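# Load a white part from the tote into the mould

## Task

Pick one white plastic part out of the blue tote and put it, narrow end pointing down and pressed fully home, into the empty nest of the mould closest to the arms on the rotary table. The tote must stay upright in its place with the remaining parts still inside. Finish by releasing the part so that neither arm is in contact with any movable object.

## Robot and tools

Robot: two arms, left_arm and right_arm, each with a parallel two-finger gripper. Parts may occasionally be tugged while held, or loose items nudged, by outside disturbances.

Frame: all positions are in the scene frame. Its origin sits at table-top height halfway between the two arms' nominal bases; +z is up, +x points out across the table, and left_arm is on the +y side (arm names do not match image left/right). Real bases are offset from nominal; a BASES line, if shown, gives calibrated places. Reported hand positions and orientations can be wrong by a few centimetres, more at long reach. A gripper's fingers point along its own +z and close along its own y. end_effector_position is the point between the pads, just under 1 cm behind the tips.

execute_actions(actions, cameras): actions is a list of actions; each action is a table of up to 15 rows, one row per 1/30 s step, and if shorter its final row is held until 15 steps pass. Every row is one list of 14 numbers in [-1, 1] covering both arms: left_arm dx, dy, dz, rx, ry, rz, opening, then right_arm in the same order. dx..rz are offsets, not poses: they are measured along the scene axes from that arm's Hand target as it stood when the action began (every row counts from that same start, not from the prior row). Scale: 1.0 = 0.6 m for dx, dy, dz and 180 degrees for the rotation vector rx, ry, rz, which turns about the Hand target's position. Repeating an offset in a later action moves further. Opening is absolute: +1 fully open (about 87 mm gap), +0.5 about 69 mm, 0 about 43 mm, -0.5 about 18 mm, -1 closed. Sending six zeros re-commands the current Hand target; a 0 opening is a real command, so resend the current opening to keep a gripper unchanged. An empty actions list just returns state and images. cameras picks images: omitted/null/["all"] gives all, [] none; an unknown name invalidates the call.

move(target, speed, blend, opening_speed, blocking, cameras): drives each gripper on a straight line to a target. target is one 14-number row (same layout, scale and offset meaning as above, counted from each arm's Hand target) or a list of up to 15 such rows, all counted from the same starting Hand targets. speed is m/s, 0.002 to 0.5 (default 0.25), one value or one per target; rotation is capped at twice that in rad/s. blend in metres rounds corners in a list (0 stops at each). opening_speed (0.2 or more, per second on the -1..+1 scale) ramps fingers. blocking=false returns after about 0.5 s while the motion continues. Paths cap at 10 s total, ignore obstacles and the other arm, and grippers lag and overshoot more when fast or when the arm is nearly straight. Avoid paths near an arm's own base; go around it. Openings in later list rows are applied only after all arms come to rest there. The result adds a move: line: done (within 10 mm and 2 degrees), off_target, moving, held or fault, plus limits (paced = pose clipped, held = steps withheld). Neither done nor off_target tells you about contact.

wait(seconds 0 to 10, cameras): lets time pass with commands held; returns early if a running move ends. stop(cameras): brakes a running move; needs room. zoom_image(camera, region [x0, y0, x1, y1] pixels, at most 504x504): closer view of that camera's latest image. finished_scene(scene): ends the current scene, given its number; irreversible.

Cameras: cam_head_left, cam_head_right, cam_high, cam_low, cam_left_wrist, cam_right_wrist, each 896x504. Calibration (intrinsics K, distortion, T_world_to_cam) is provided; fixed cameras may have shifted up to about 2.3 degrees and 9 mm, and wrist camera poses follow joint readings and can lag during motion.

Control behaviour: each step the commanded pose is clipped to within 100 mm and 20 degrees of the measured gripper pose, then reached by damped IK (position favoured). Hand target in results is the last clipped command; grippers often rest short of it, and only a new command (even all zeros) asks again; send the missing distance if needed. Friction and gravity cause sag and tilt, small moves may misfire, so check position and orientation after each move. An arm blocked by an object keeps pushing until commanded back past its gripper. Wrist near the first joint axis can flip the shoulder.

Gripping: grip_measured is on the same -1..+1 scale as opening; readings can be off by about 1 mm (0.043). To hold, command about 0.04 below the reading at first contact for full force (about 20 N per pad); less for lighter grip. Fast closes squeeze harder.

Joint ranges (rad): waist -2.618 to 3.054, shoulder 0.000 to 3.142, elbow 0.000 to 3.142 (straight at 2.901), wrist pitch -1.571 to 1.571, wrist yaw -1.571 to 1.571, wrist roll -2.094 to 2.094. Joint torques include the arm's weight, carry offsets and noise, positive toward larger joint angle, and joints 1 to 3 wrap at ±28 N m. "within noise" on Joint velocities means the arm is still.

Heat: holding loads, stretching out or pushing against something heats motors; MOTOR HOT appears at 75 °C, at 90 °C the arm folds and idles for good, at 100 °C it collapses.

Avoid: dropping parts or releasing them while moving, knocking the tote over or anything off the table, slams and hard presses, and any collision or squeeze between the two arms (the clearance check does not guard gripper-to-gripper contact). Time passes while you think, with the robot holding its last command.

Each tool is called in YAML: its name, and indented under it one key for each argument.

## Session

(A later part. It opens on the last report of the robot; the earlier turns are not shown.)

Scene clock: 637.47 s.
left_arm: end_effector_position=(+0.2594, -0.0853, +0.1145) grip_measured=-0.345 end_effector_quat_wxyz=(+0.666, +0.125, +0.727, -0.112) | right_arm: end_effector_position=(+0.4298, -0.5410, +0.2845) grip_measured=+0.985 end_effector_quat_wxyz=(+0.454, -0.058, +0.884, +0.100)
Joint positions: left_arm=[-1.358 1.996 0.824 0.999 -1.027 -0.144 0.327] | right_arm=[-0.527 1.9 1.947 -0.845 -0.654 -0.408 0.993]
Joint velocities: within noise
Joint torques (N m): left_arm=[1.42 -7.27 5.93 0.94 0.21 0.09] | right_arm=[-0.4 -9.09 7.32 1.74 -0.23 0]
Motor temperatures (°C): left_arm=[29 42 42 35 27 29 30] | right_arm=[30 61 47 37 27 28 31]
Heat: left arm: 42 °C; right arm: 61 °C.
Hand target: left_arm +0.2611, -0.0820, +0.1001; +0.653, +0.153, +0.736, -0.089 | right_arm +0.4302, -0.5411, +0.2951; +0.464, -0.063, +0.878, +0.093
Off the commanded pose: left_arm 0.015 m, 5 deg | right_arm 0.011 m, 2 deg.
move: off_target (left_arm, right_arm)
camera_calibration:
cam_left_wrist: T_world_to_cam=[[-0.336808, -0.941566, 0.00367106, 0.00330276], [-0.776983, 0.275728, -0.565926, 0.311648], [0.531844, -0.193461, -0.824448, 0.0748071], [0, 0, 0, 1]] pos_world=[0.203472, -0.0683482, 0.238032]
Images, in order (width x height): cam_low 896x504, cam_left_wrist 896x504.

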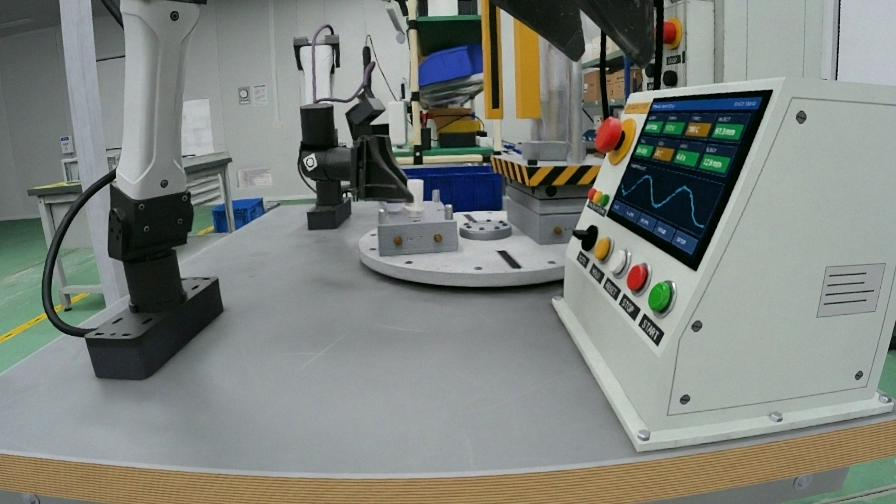

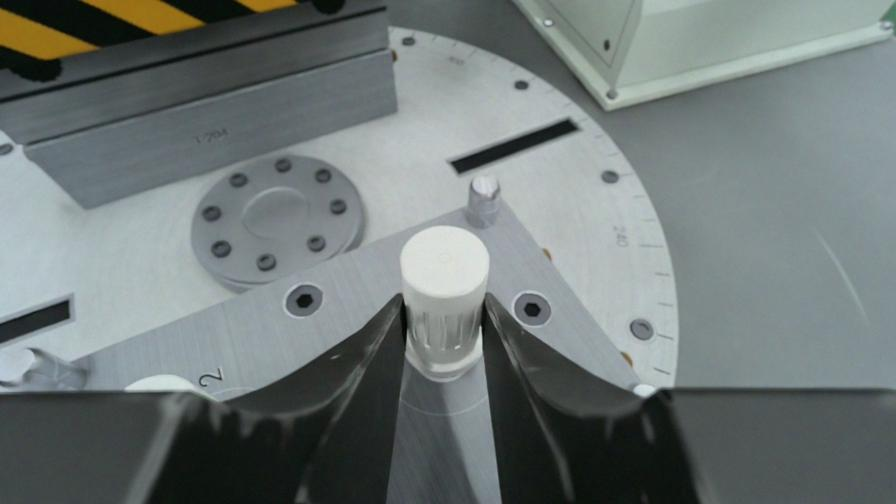

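execute_actions:
  actions: []

zoom_image:
  camera: "cam_low"
  region: [390, 165, 440, 225]

zoom_image:
  camera: "cam_left_wrist"
  region: [80, 300, 280, 430]

Scene clock: 646.30 s.
left_arm: end_effector_position=(+0.2594, -0.0853, +0.1145) grip_measured=-0.345 end_effector_quat_wxyz=(+0.666, +0.125, +0.727, -0.112) | right_arm: end_effector_position=(+0.4298, -0.5410, +0.2845) grip_measured=+0.985 end_effector_quat_wxyz=(+0.454, -0.058, +0.884, +0.100)
Joint positions: left_arm=[-1.358 1.996 0.824 0.999 -1.027 -0.144 0.327] | right_arm=[-0.527 1.9 1.947 -0.845 -0.654 -0.408 0.993]
Joint velocities: within noise
Joint torques (N m): left_arm=[1.44 -7.24 5.96 0.94 0.22 0.09] | right_arm=[-0.27 -8.99 7.27 1.72 -0.25 0.01]
Motor temperatures (°C): left_arm=[29 42 42 35 27 29 30] | right_arm=[30 61 47 37 27 28 31]
Heat: left arm: 42 °C; right arm: 61 °C.
Hand target: left_arm +0.2611, -0.0820, +0.1001; +0.653, +0.153, +0.736, -0.089 | right_arm +0.4302, -0.5411, +0.2951; +0.464, -0.063, +0.878, +0.093
Tool commands: left_gripper/opening=-0.5 right_gripper/opening=+1.0
Off the commanded pose: left_arm 0.015 m, 5 deg | right_arm 0.011 m, 2 deg.
camera_calibration:
cam_left_wrist: T_world_to_cam=[[-0.336808, -0.941566, 0.00367106, 0.00330276], [-0.776983, 0.275728, -0.565926, 0.311648], [0.531844, -0.193461, -0.824448, 0.0748071], [0, 0, 0, 1]] pos_world=[0.203472, -0.0683482, 0.238032]

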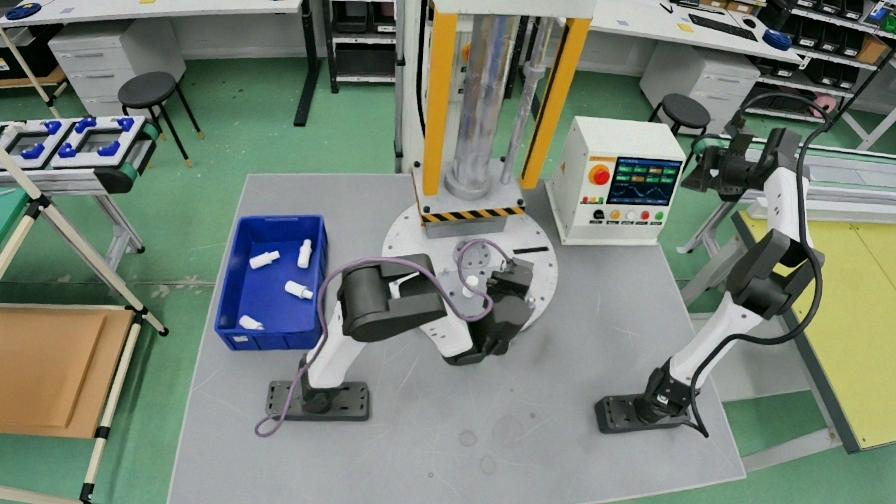

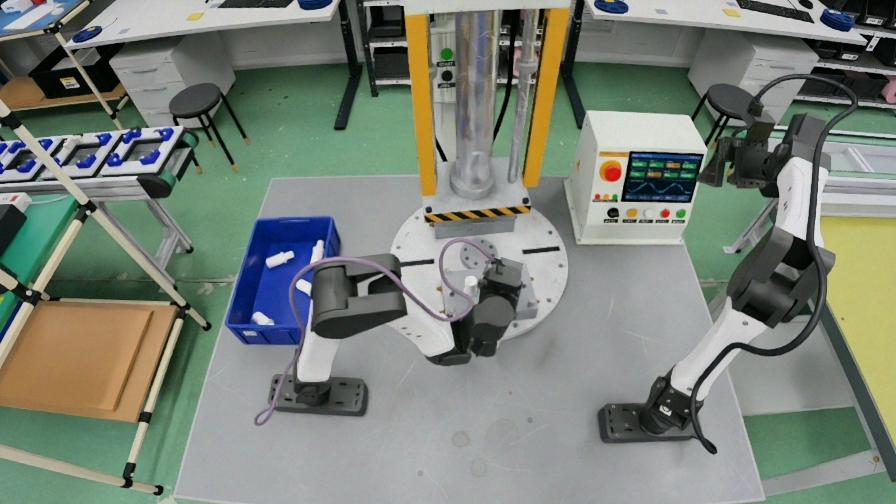

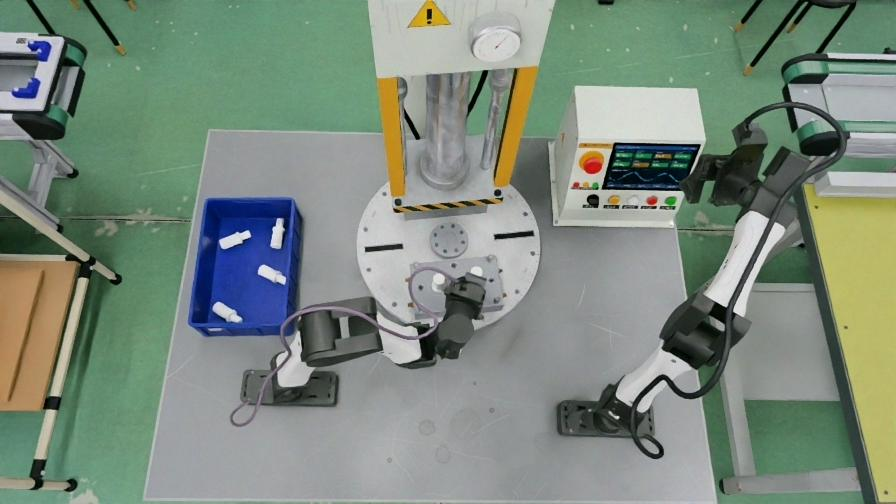

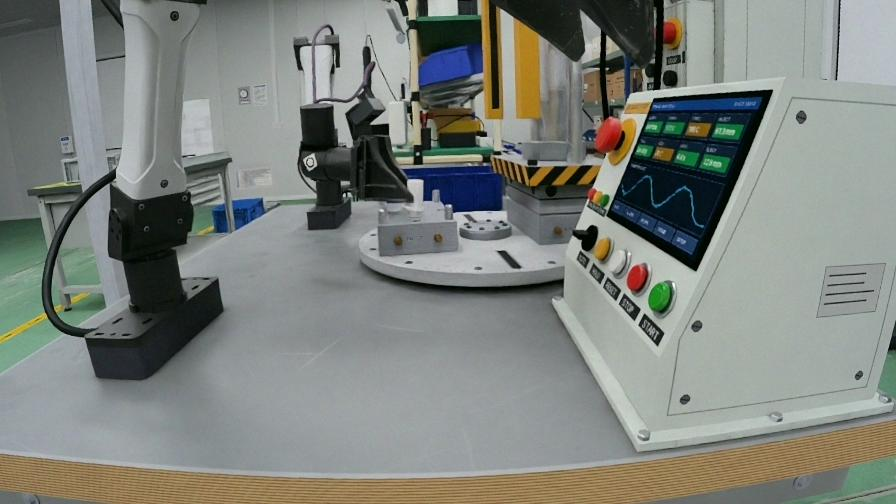

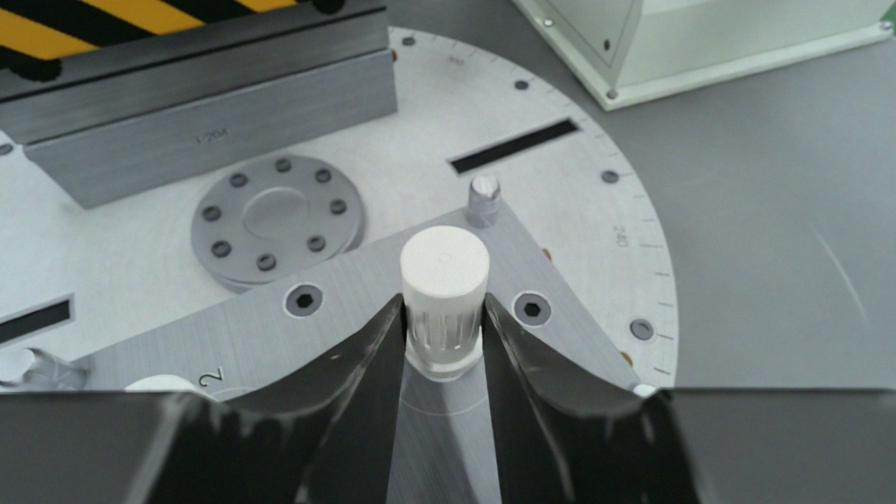

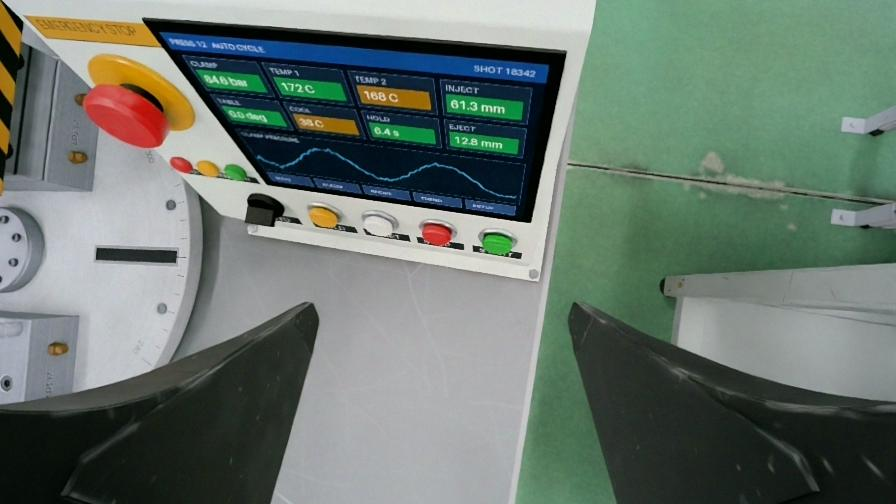

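Scaled by 8.400 from the camera's 896x504 image, which has a finer 1280x720 frame.

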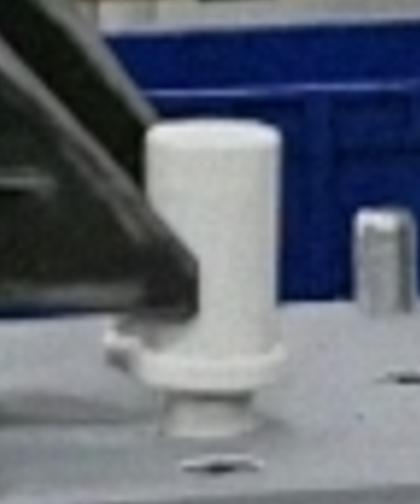

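Scaled by 2.520 from the camera's 896x504 image, which has a finer 1280x720 frame.

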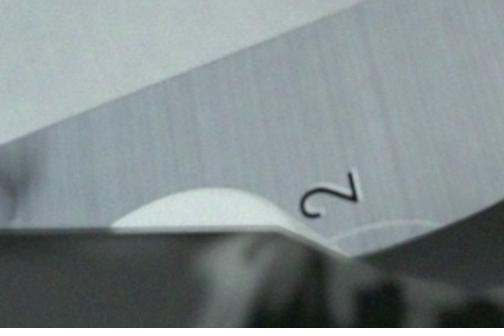

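move:
  target: [-0.002,-0.004,0.014,-0.015,0,0,-0.5,0,0,0,0,0,0,1]
  speed: 0.03
  cameras: ["cam_low"]

move:
  target: [0,0,0,0,0,0,-0.2,0,0,0,0,0,0,1]
  opening_speed: 0.3
  cameras: ["cam_left_wrist","cam_low"]

zoom_image:
  camera: "cam_left_wrist"
  region: [350, 250, 550, 450]

zoom_image:
  camera: "cam_low"
  region: [390, 165, 440, 225]

Scene clock: 666.03 s.
left_arm: end_effector_position=(+0.2594, -0.0855, +0.1146) grip_measured=-0.345 end_effector_quat_wxyz=(+0.666, +0.124, +0.727, -0.113) | right_arm: end_effector_position=(+0.4298, -0.5410, +0.2845) grip_measured=+0.985 end_effector_quat_wxyz=(+0.454, -0.058, +0.884, +0.100)
Joint positions: left_arm=[-1.358 1.996 0.824 0.999 -1.027 -0.147 0.327] | right_arm=[-0.527 1.9 1.947 -0.845 -0.654 -0.408 0.993]
Joint velocities: within noise
Joint torques (N m): left_arm=[1.2 -8.38 5.82 1.08 0.2 -0.07] | right_arm=[-0.36 -8.98 7.24 1.75 -0.22 -0.02]
Motor temperatures (°C): left_arm=[29 42 42 35 27 29 30] | right_arm=[30 61 47 37 27 28 31]
Heat: left arm: 42 °C; right arm: 61 °C.
Hand target: left_arm +0.2599, -0.0844, +0.1085; +0.657, +0.138, +0.734, -0.106 | right_arm +0.4302, -0.5411, +0.2951; +0.464, -0.063, +0.878, +0.093
Off the commanded pose: left_arm 0.006 m, 2 deg | right_arm 0.011 m, 2 deg.
move: off_target (right_arm)
Images, in order (width x height): cam_low 896x504.

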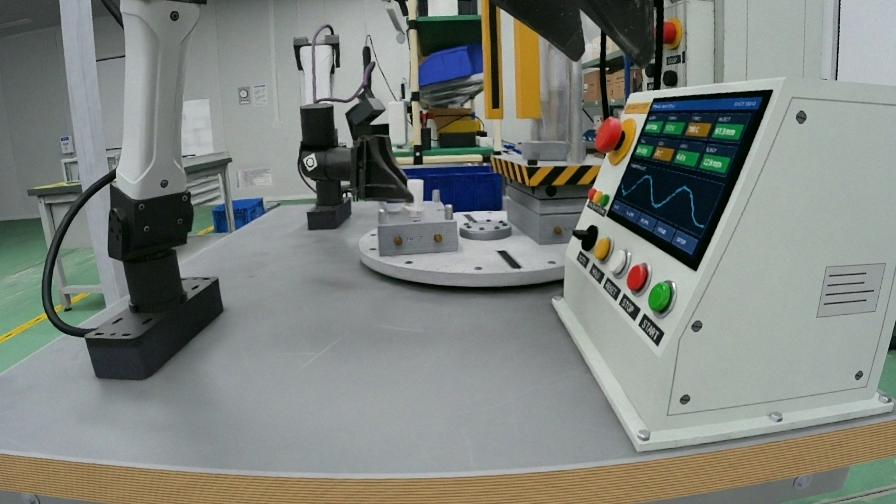

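Scene clock: 667.23 s.
left_arm: end_effector_position=(+0.2583, -0.0842, +0.1085) grip_measured=-0.200 end_effector_quat_wxyz=(+0.660, +0.138, +0.732, -0.103) | right_arm: end_effector_position=(+0.4298, -0.5410, +0.2845) grip_measured=+0.985 end_effector_quat_wxyz=(+0.454, -0.058, +0.884, +0.100)
Joint positions: left_arm=[-1.358 1.996 0.824 0.963 -1.019 -0.148 0.4] | right_arm=[-0.527 1.9 1.947 -0.845 -0.654 -0.408 0.993]
Joint velocities: within noise
Joint torques (N m): left_arm=[1.24 -8.42 5.98 1.44 0.1 -0.1] | right_arm=[-0.34 -9.07 7.32 1.74 -0.21 0.01]
Motor temperatures (°C): left_arm=[29 42 42 35 27 29 30] | right_arm=[30 61 47 37 27 28 31]
Heat: left arm: 42 °C; right arm: 61 °C.
Hand target: left_arm +0.2599, -0.0844, +0.1084; +0.657, +0.138, +0.734, -0.106 | right_arm +0.4302, -0.5411, +0.2951; +0.464, -0.063, +0.878, +0.093
Off the commanded pose: left_arm 0.002 m, 1 deg | right_arm 0.011 m, 2 deg.
move: off_target (right_arm)
camera_calibration:
cam_left_wrist: T_world_to_cam=[[-0.343981, -0.938694, -0.0230486, 0.00904448], [-0.780311, 0.299424, -0.549054, 0.308092], [0.522295, -0.170879, -0.835469, 0.0762258], [0, 0, 0, 1]] pos_world=[0.203707, -0.0707348, 0.233052]
Images, in order (width x height): cam_low 896x504, cam_left_wrist 896x504.

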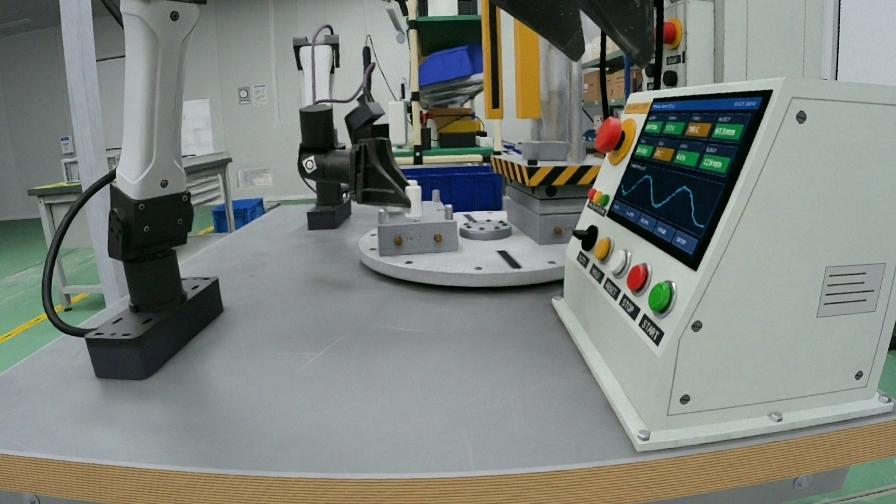

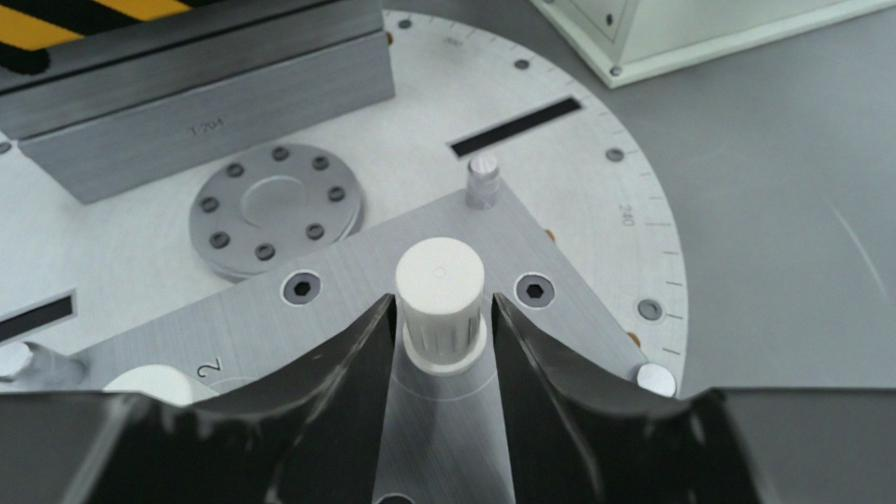

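Scaled by 2.520 from the camera's 896x504 image, which has a finer 1280x720 frame.

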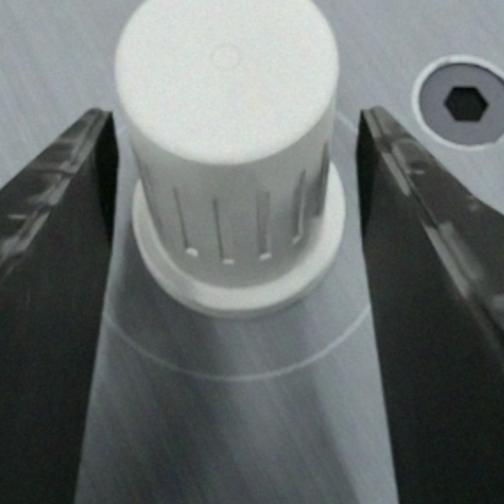

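Scaled by 8.400 from the camera's 896x504 image, which has a finer 1280x720 frame.

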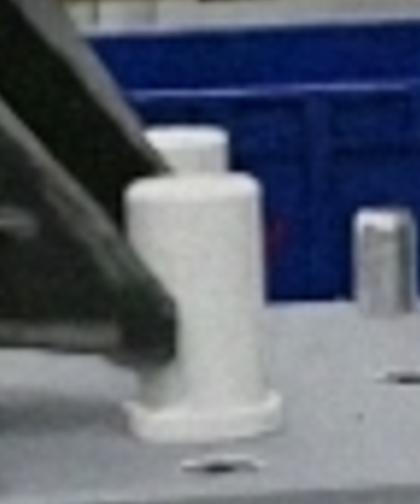

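move:
  target: [0,0,0,0,0,0,0.05,0,0,0,0,0,0,1]
  opening_speed: 0.3
  cameras: ["cam_left_wrist","cam_low"]

zoom_image:
  camera: "cam_left_wrist"
  region: [350, 250, 550, 450]

Scene clock: 674.97 s.
left_arm: end_effector_position=(+0.2583, -0.0842, +0.1084) grip_measured=+0.050 end_effector_quat_wxyz=(+0.659, +0.138, +0.732, -0.103) | right_arm: end_effector_position=(+0.4298, -0.5410, +0.2845) grip_measured=+0.985 end_effector_quat_wxyz=(+0.454, -0.058, +0.884, +0.100)
Joint positions: left_arm=[-1.358 1.996 0.824 0.962 -1.018 -0.148 0.525] | right_arm=[-0.527 1.9 1.947 -0.845 -0.654 -0.408 0.993]
Joint velocities: within noise
Joint torques (N m): left_arm=[1.25 -8.38 6.01 1.43 0.11 -0.08] | right_arm=[-0.36 -8.96 7.34 1.73 -0.25 0.01]
Motor temperatures (°C): left_arm=[29 43 42 35 27 29 30] | right_arm=[30 61 47 37 27 28 31]
Heat: left arm: 43 °C; right arm: 61 °C.
Hand target: left_arm +0.2599, -0.0845, +0.1084; +0.657, +0.138, +0.734, -0.106 | right_arm +0.4302, -0.5411, +0.2951; +0.464, -0.063, +0.878, +0.093
Off the commanded pose: left_arm 0.002 m, 0 deg | right_arm 0.011 m, 2 deg.
move: off_target (right_arm)
camera_calibration:
cam_left_wrist: T_world_to_cam=[[-0.344653, -0.938443, -0.0232357, 0.00915757], [-0.780338, 0.300171, -0.548607, 0.308005], [0.521811, -0.170947, -0.835757, 0.0762768], [0, 0, 0, 1]] pos_world=[0.203702, -0.070821, 0.232936]
Images, in order (width x height): cam_low 896x504, cam_left_wrist 896x504.

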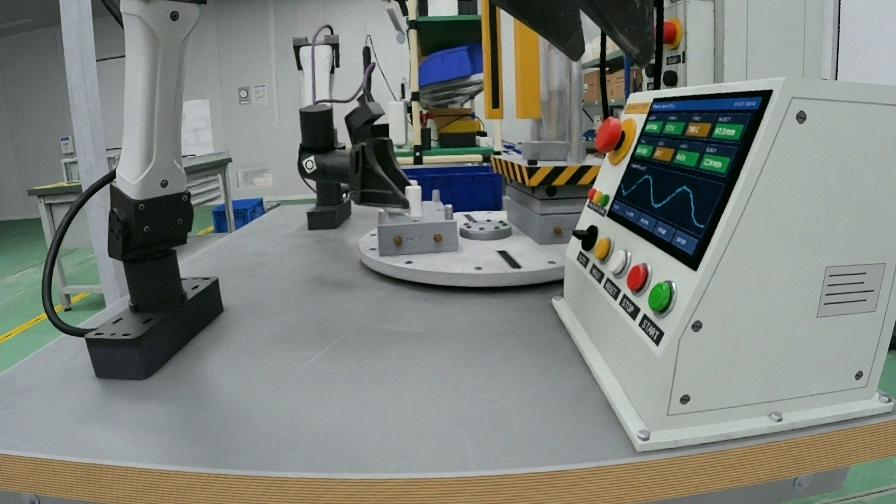

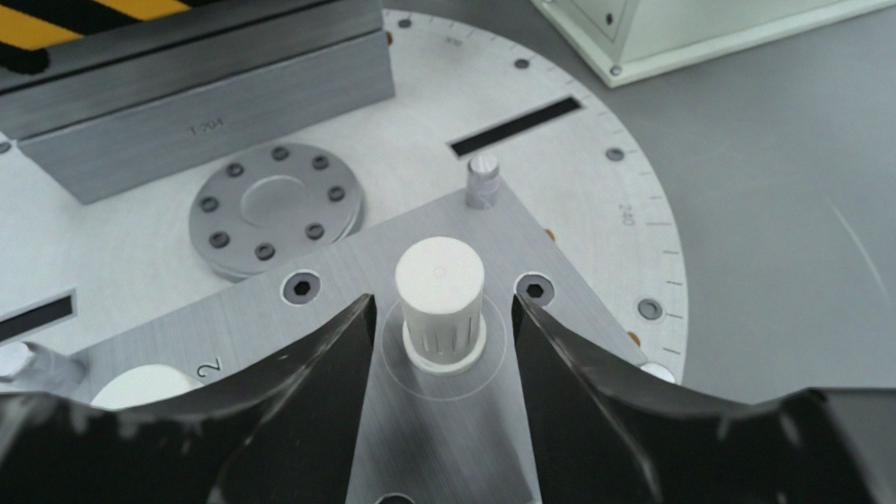

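Scaled by 2.520 from the camera's 896x504 image, which has a finer 1280x720 frame.

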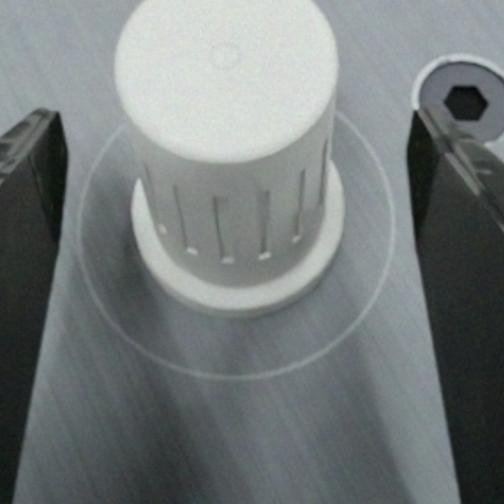

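move:
  target:
    - [-0.15,0.054,0.008,0,0,0,0.05,0,0,0,0,0,0,1]
    - [-0.15,0.054,0.1,0,0,0,0.05,0,0,0,0,0,0,1]
  speed: 0.12
  blend: 0.03

zoom_image:
  camera: "cam_low"
  region: [370, 150, 470, 230]

zoom_image:
  camera: "cam_high"
  region: [400, 220, 540, 340]

Scene clock: 685.87 s.
left_arm: end_effector_position=(+0.1721, -0.0472, +0.1527) grip_measured=+0.050 end_effector_quat_wxyz=(+0.654, +0.155, +0.735, -0.090) | right_arm: end_effector_position=(+0.4298, -0.5410, +0.2845) grip_measured=+0.985 end_effector_quat_wxyz=(+0.454, -0.058, +0.884, +0.100)
Joint positions: left_arm=[-1.607 1.679 0.742 0.517 -1.248 -0.33 0.525] | right_arm=[-0.527 1.9 1.947 -0.845 -0.654 -0.408 0.993]
Joint velocities: within noise
Joint torques (N m): left_arm=[0.17 -8.2 9.28 1.28 -0.27 -0.09] | right_arm=[-0.4 -8.95 7.41 1.73 -0.24 -0.02]
Motor temperatures (°C): left_arm=[29 43 42 35 27 29 30] | right_arm=[30 62 47 37 27 28 31]
Heat: left arm: 43 °C; right arm: 62 °C.
Hand target: left_arm +0.1699, -0.0520, +0.1683; +0.657, +0.138, +0.734, -0.106 | right_arm +0.4302, -0.5411, +0.2951; +0.464, -0.063, +0.878, +0.093
Off the commanded pose: left_arm 0.017 m, 3 deg | right_arm 0.011 m, 2 deg.
move: off_target (left_arm, right_arm); blend cut to 0.0276 m at target 1
camera_calibration:
cam_left_wrist: T_world_to_cam=[[-0.352434, -0.933758, -0.0623415, 0.02275], [-0.78093, 0.330152, -0.530234, 0.252665], [0.515692, -0.138188, -0.845557, 0.168651], [0, 0, 0, 1]] pos_world=[0.11836, -0.0388693, 0.277994]

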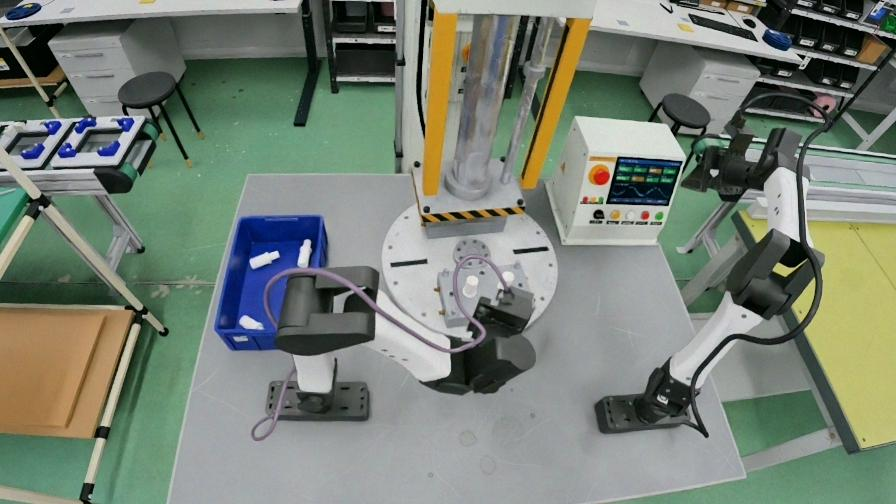

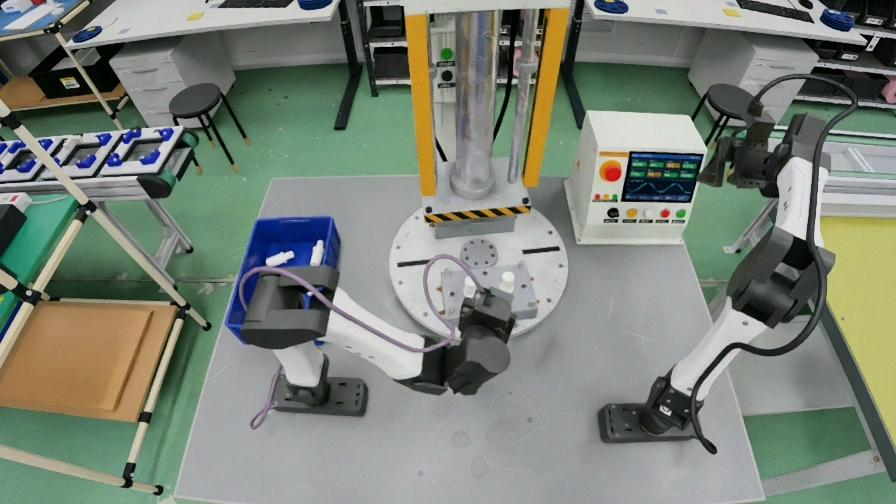

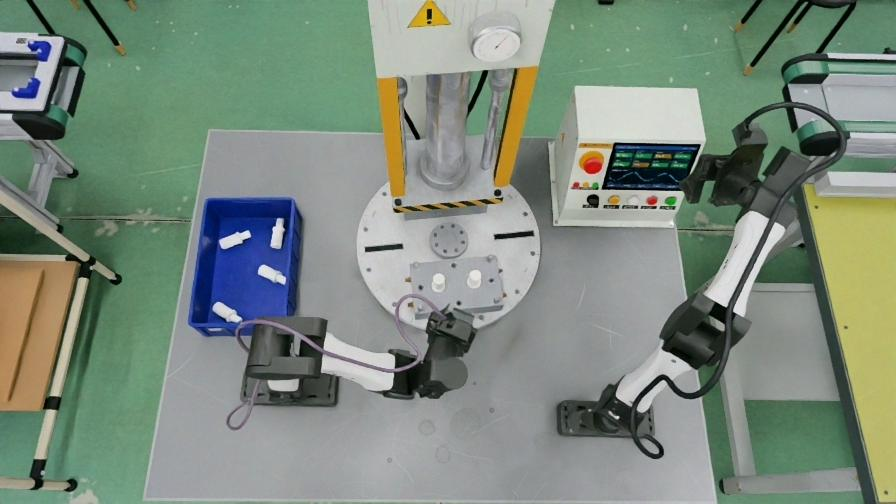

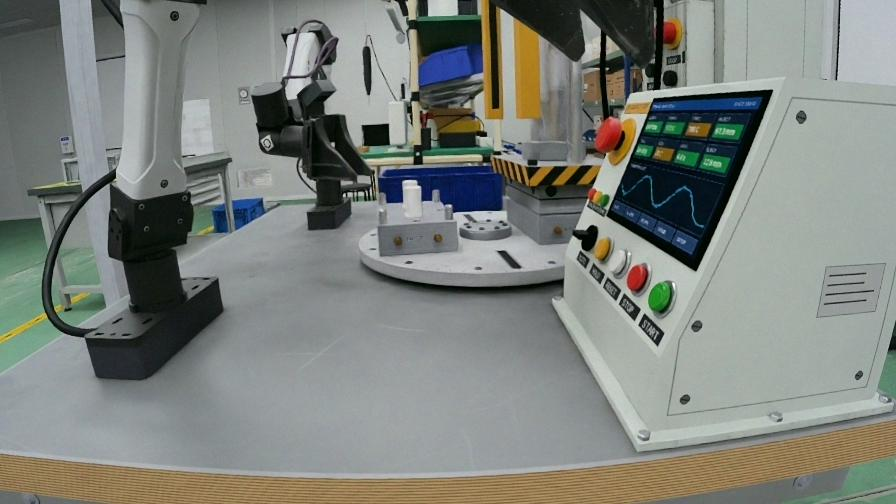

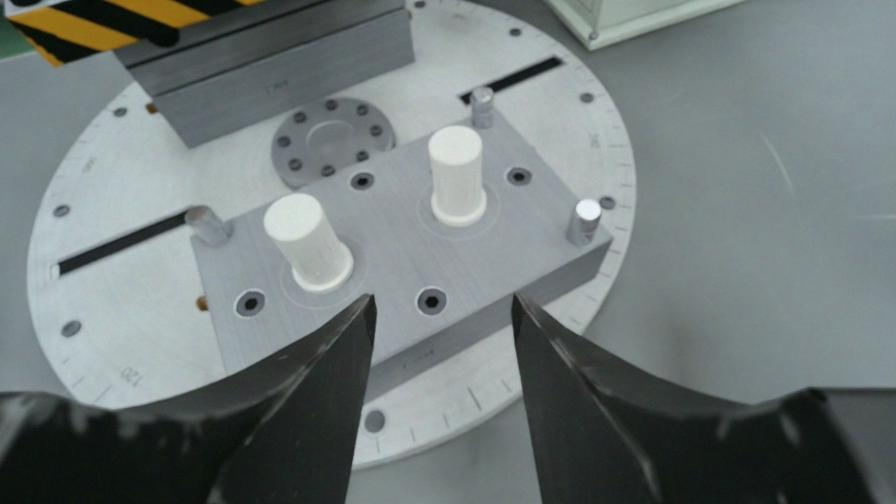

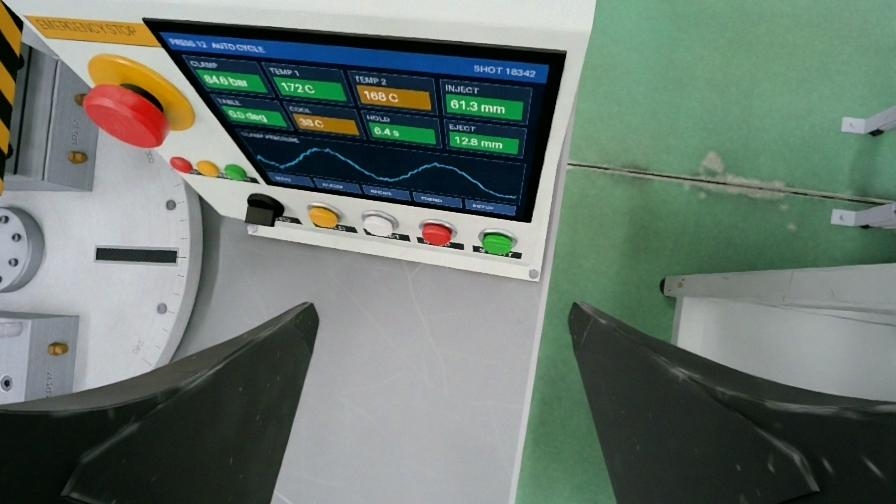

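Scaled by 5.040 from the camera's 896x504 image, which has a finer 1280x720 frame.

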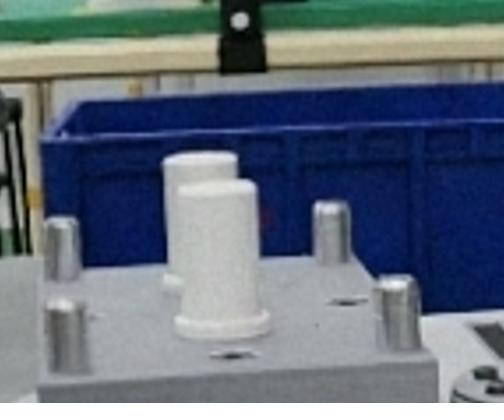

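Scaled by 3.600 from the camera's 896x504 image, which has a finer 1280x720 frame.

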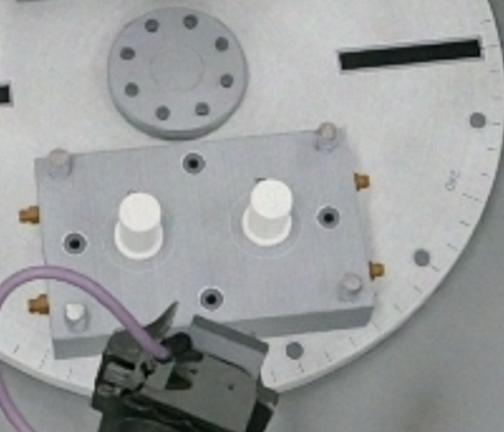

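finished_scene:
  scene: 1

The scene is finished: the task was done.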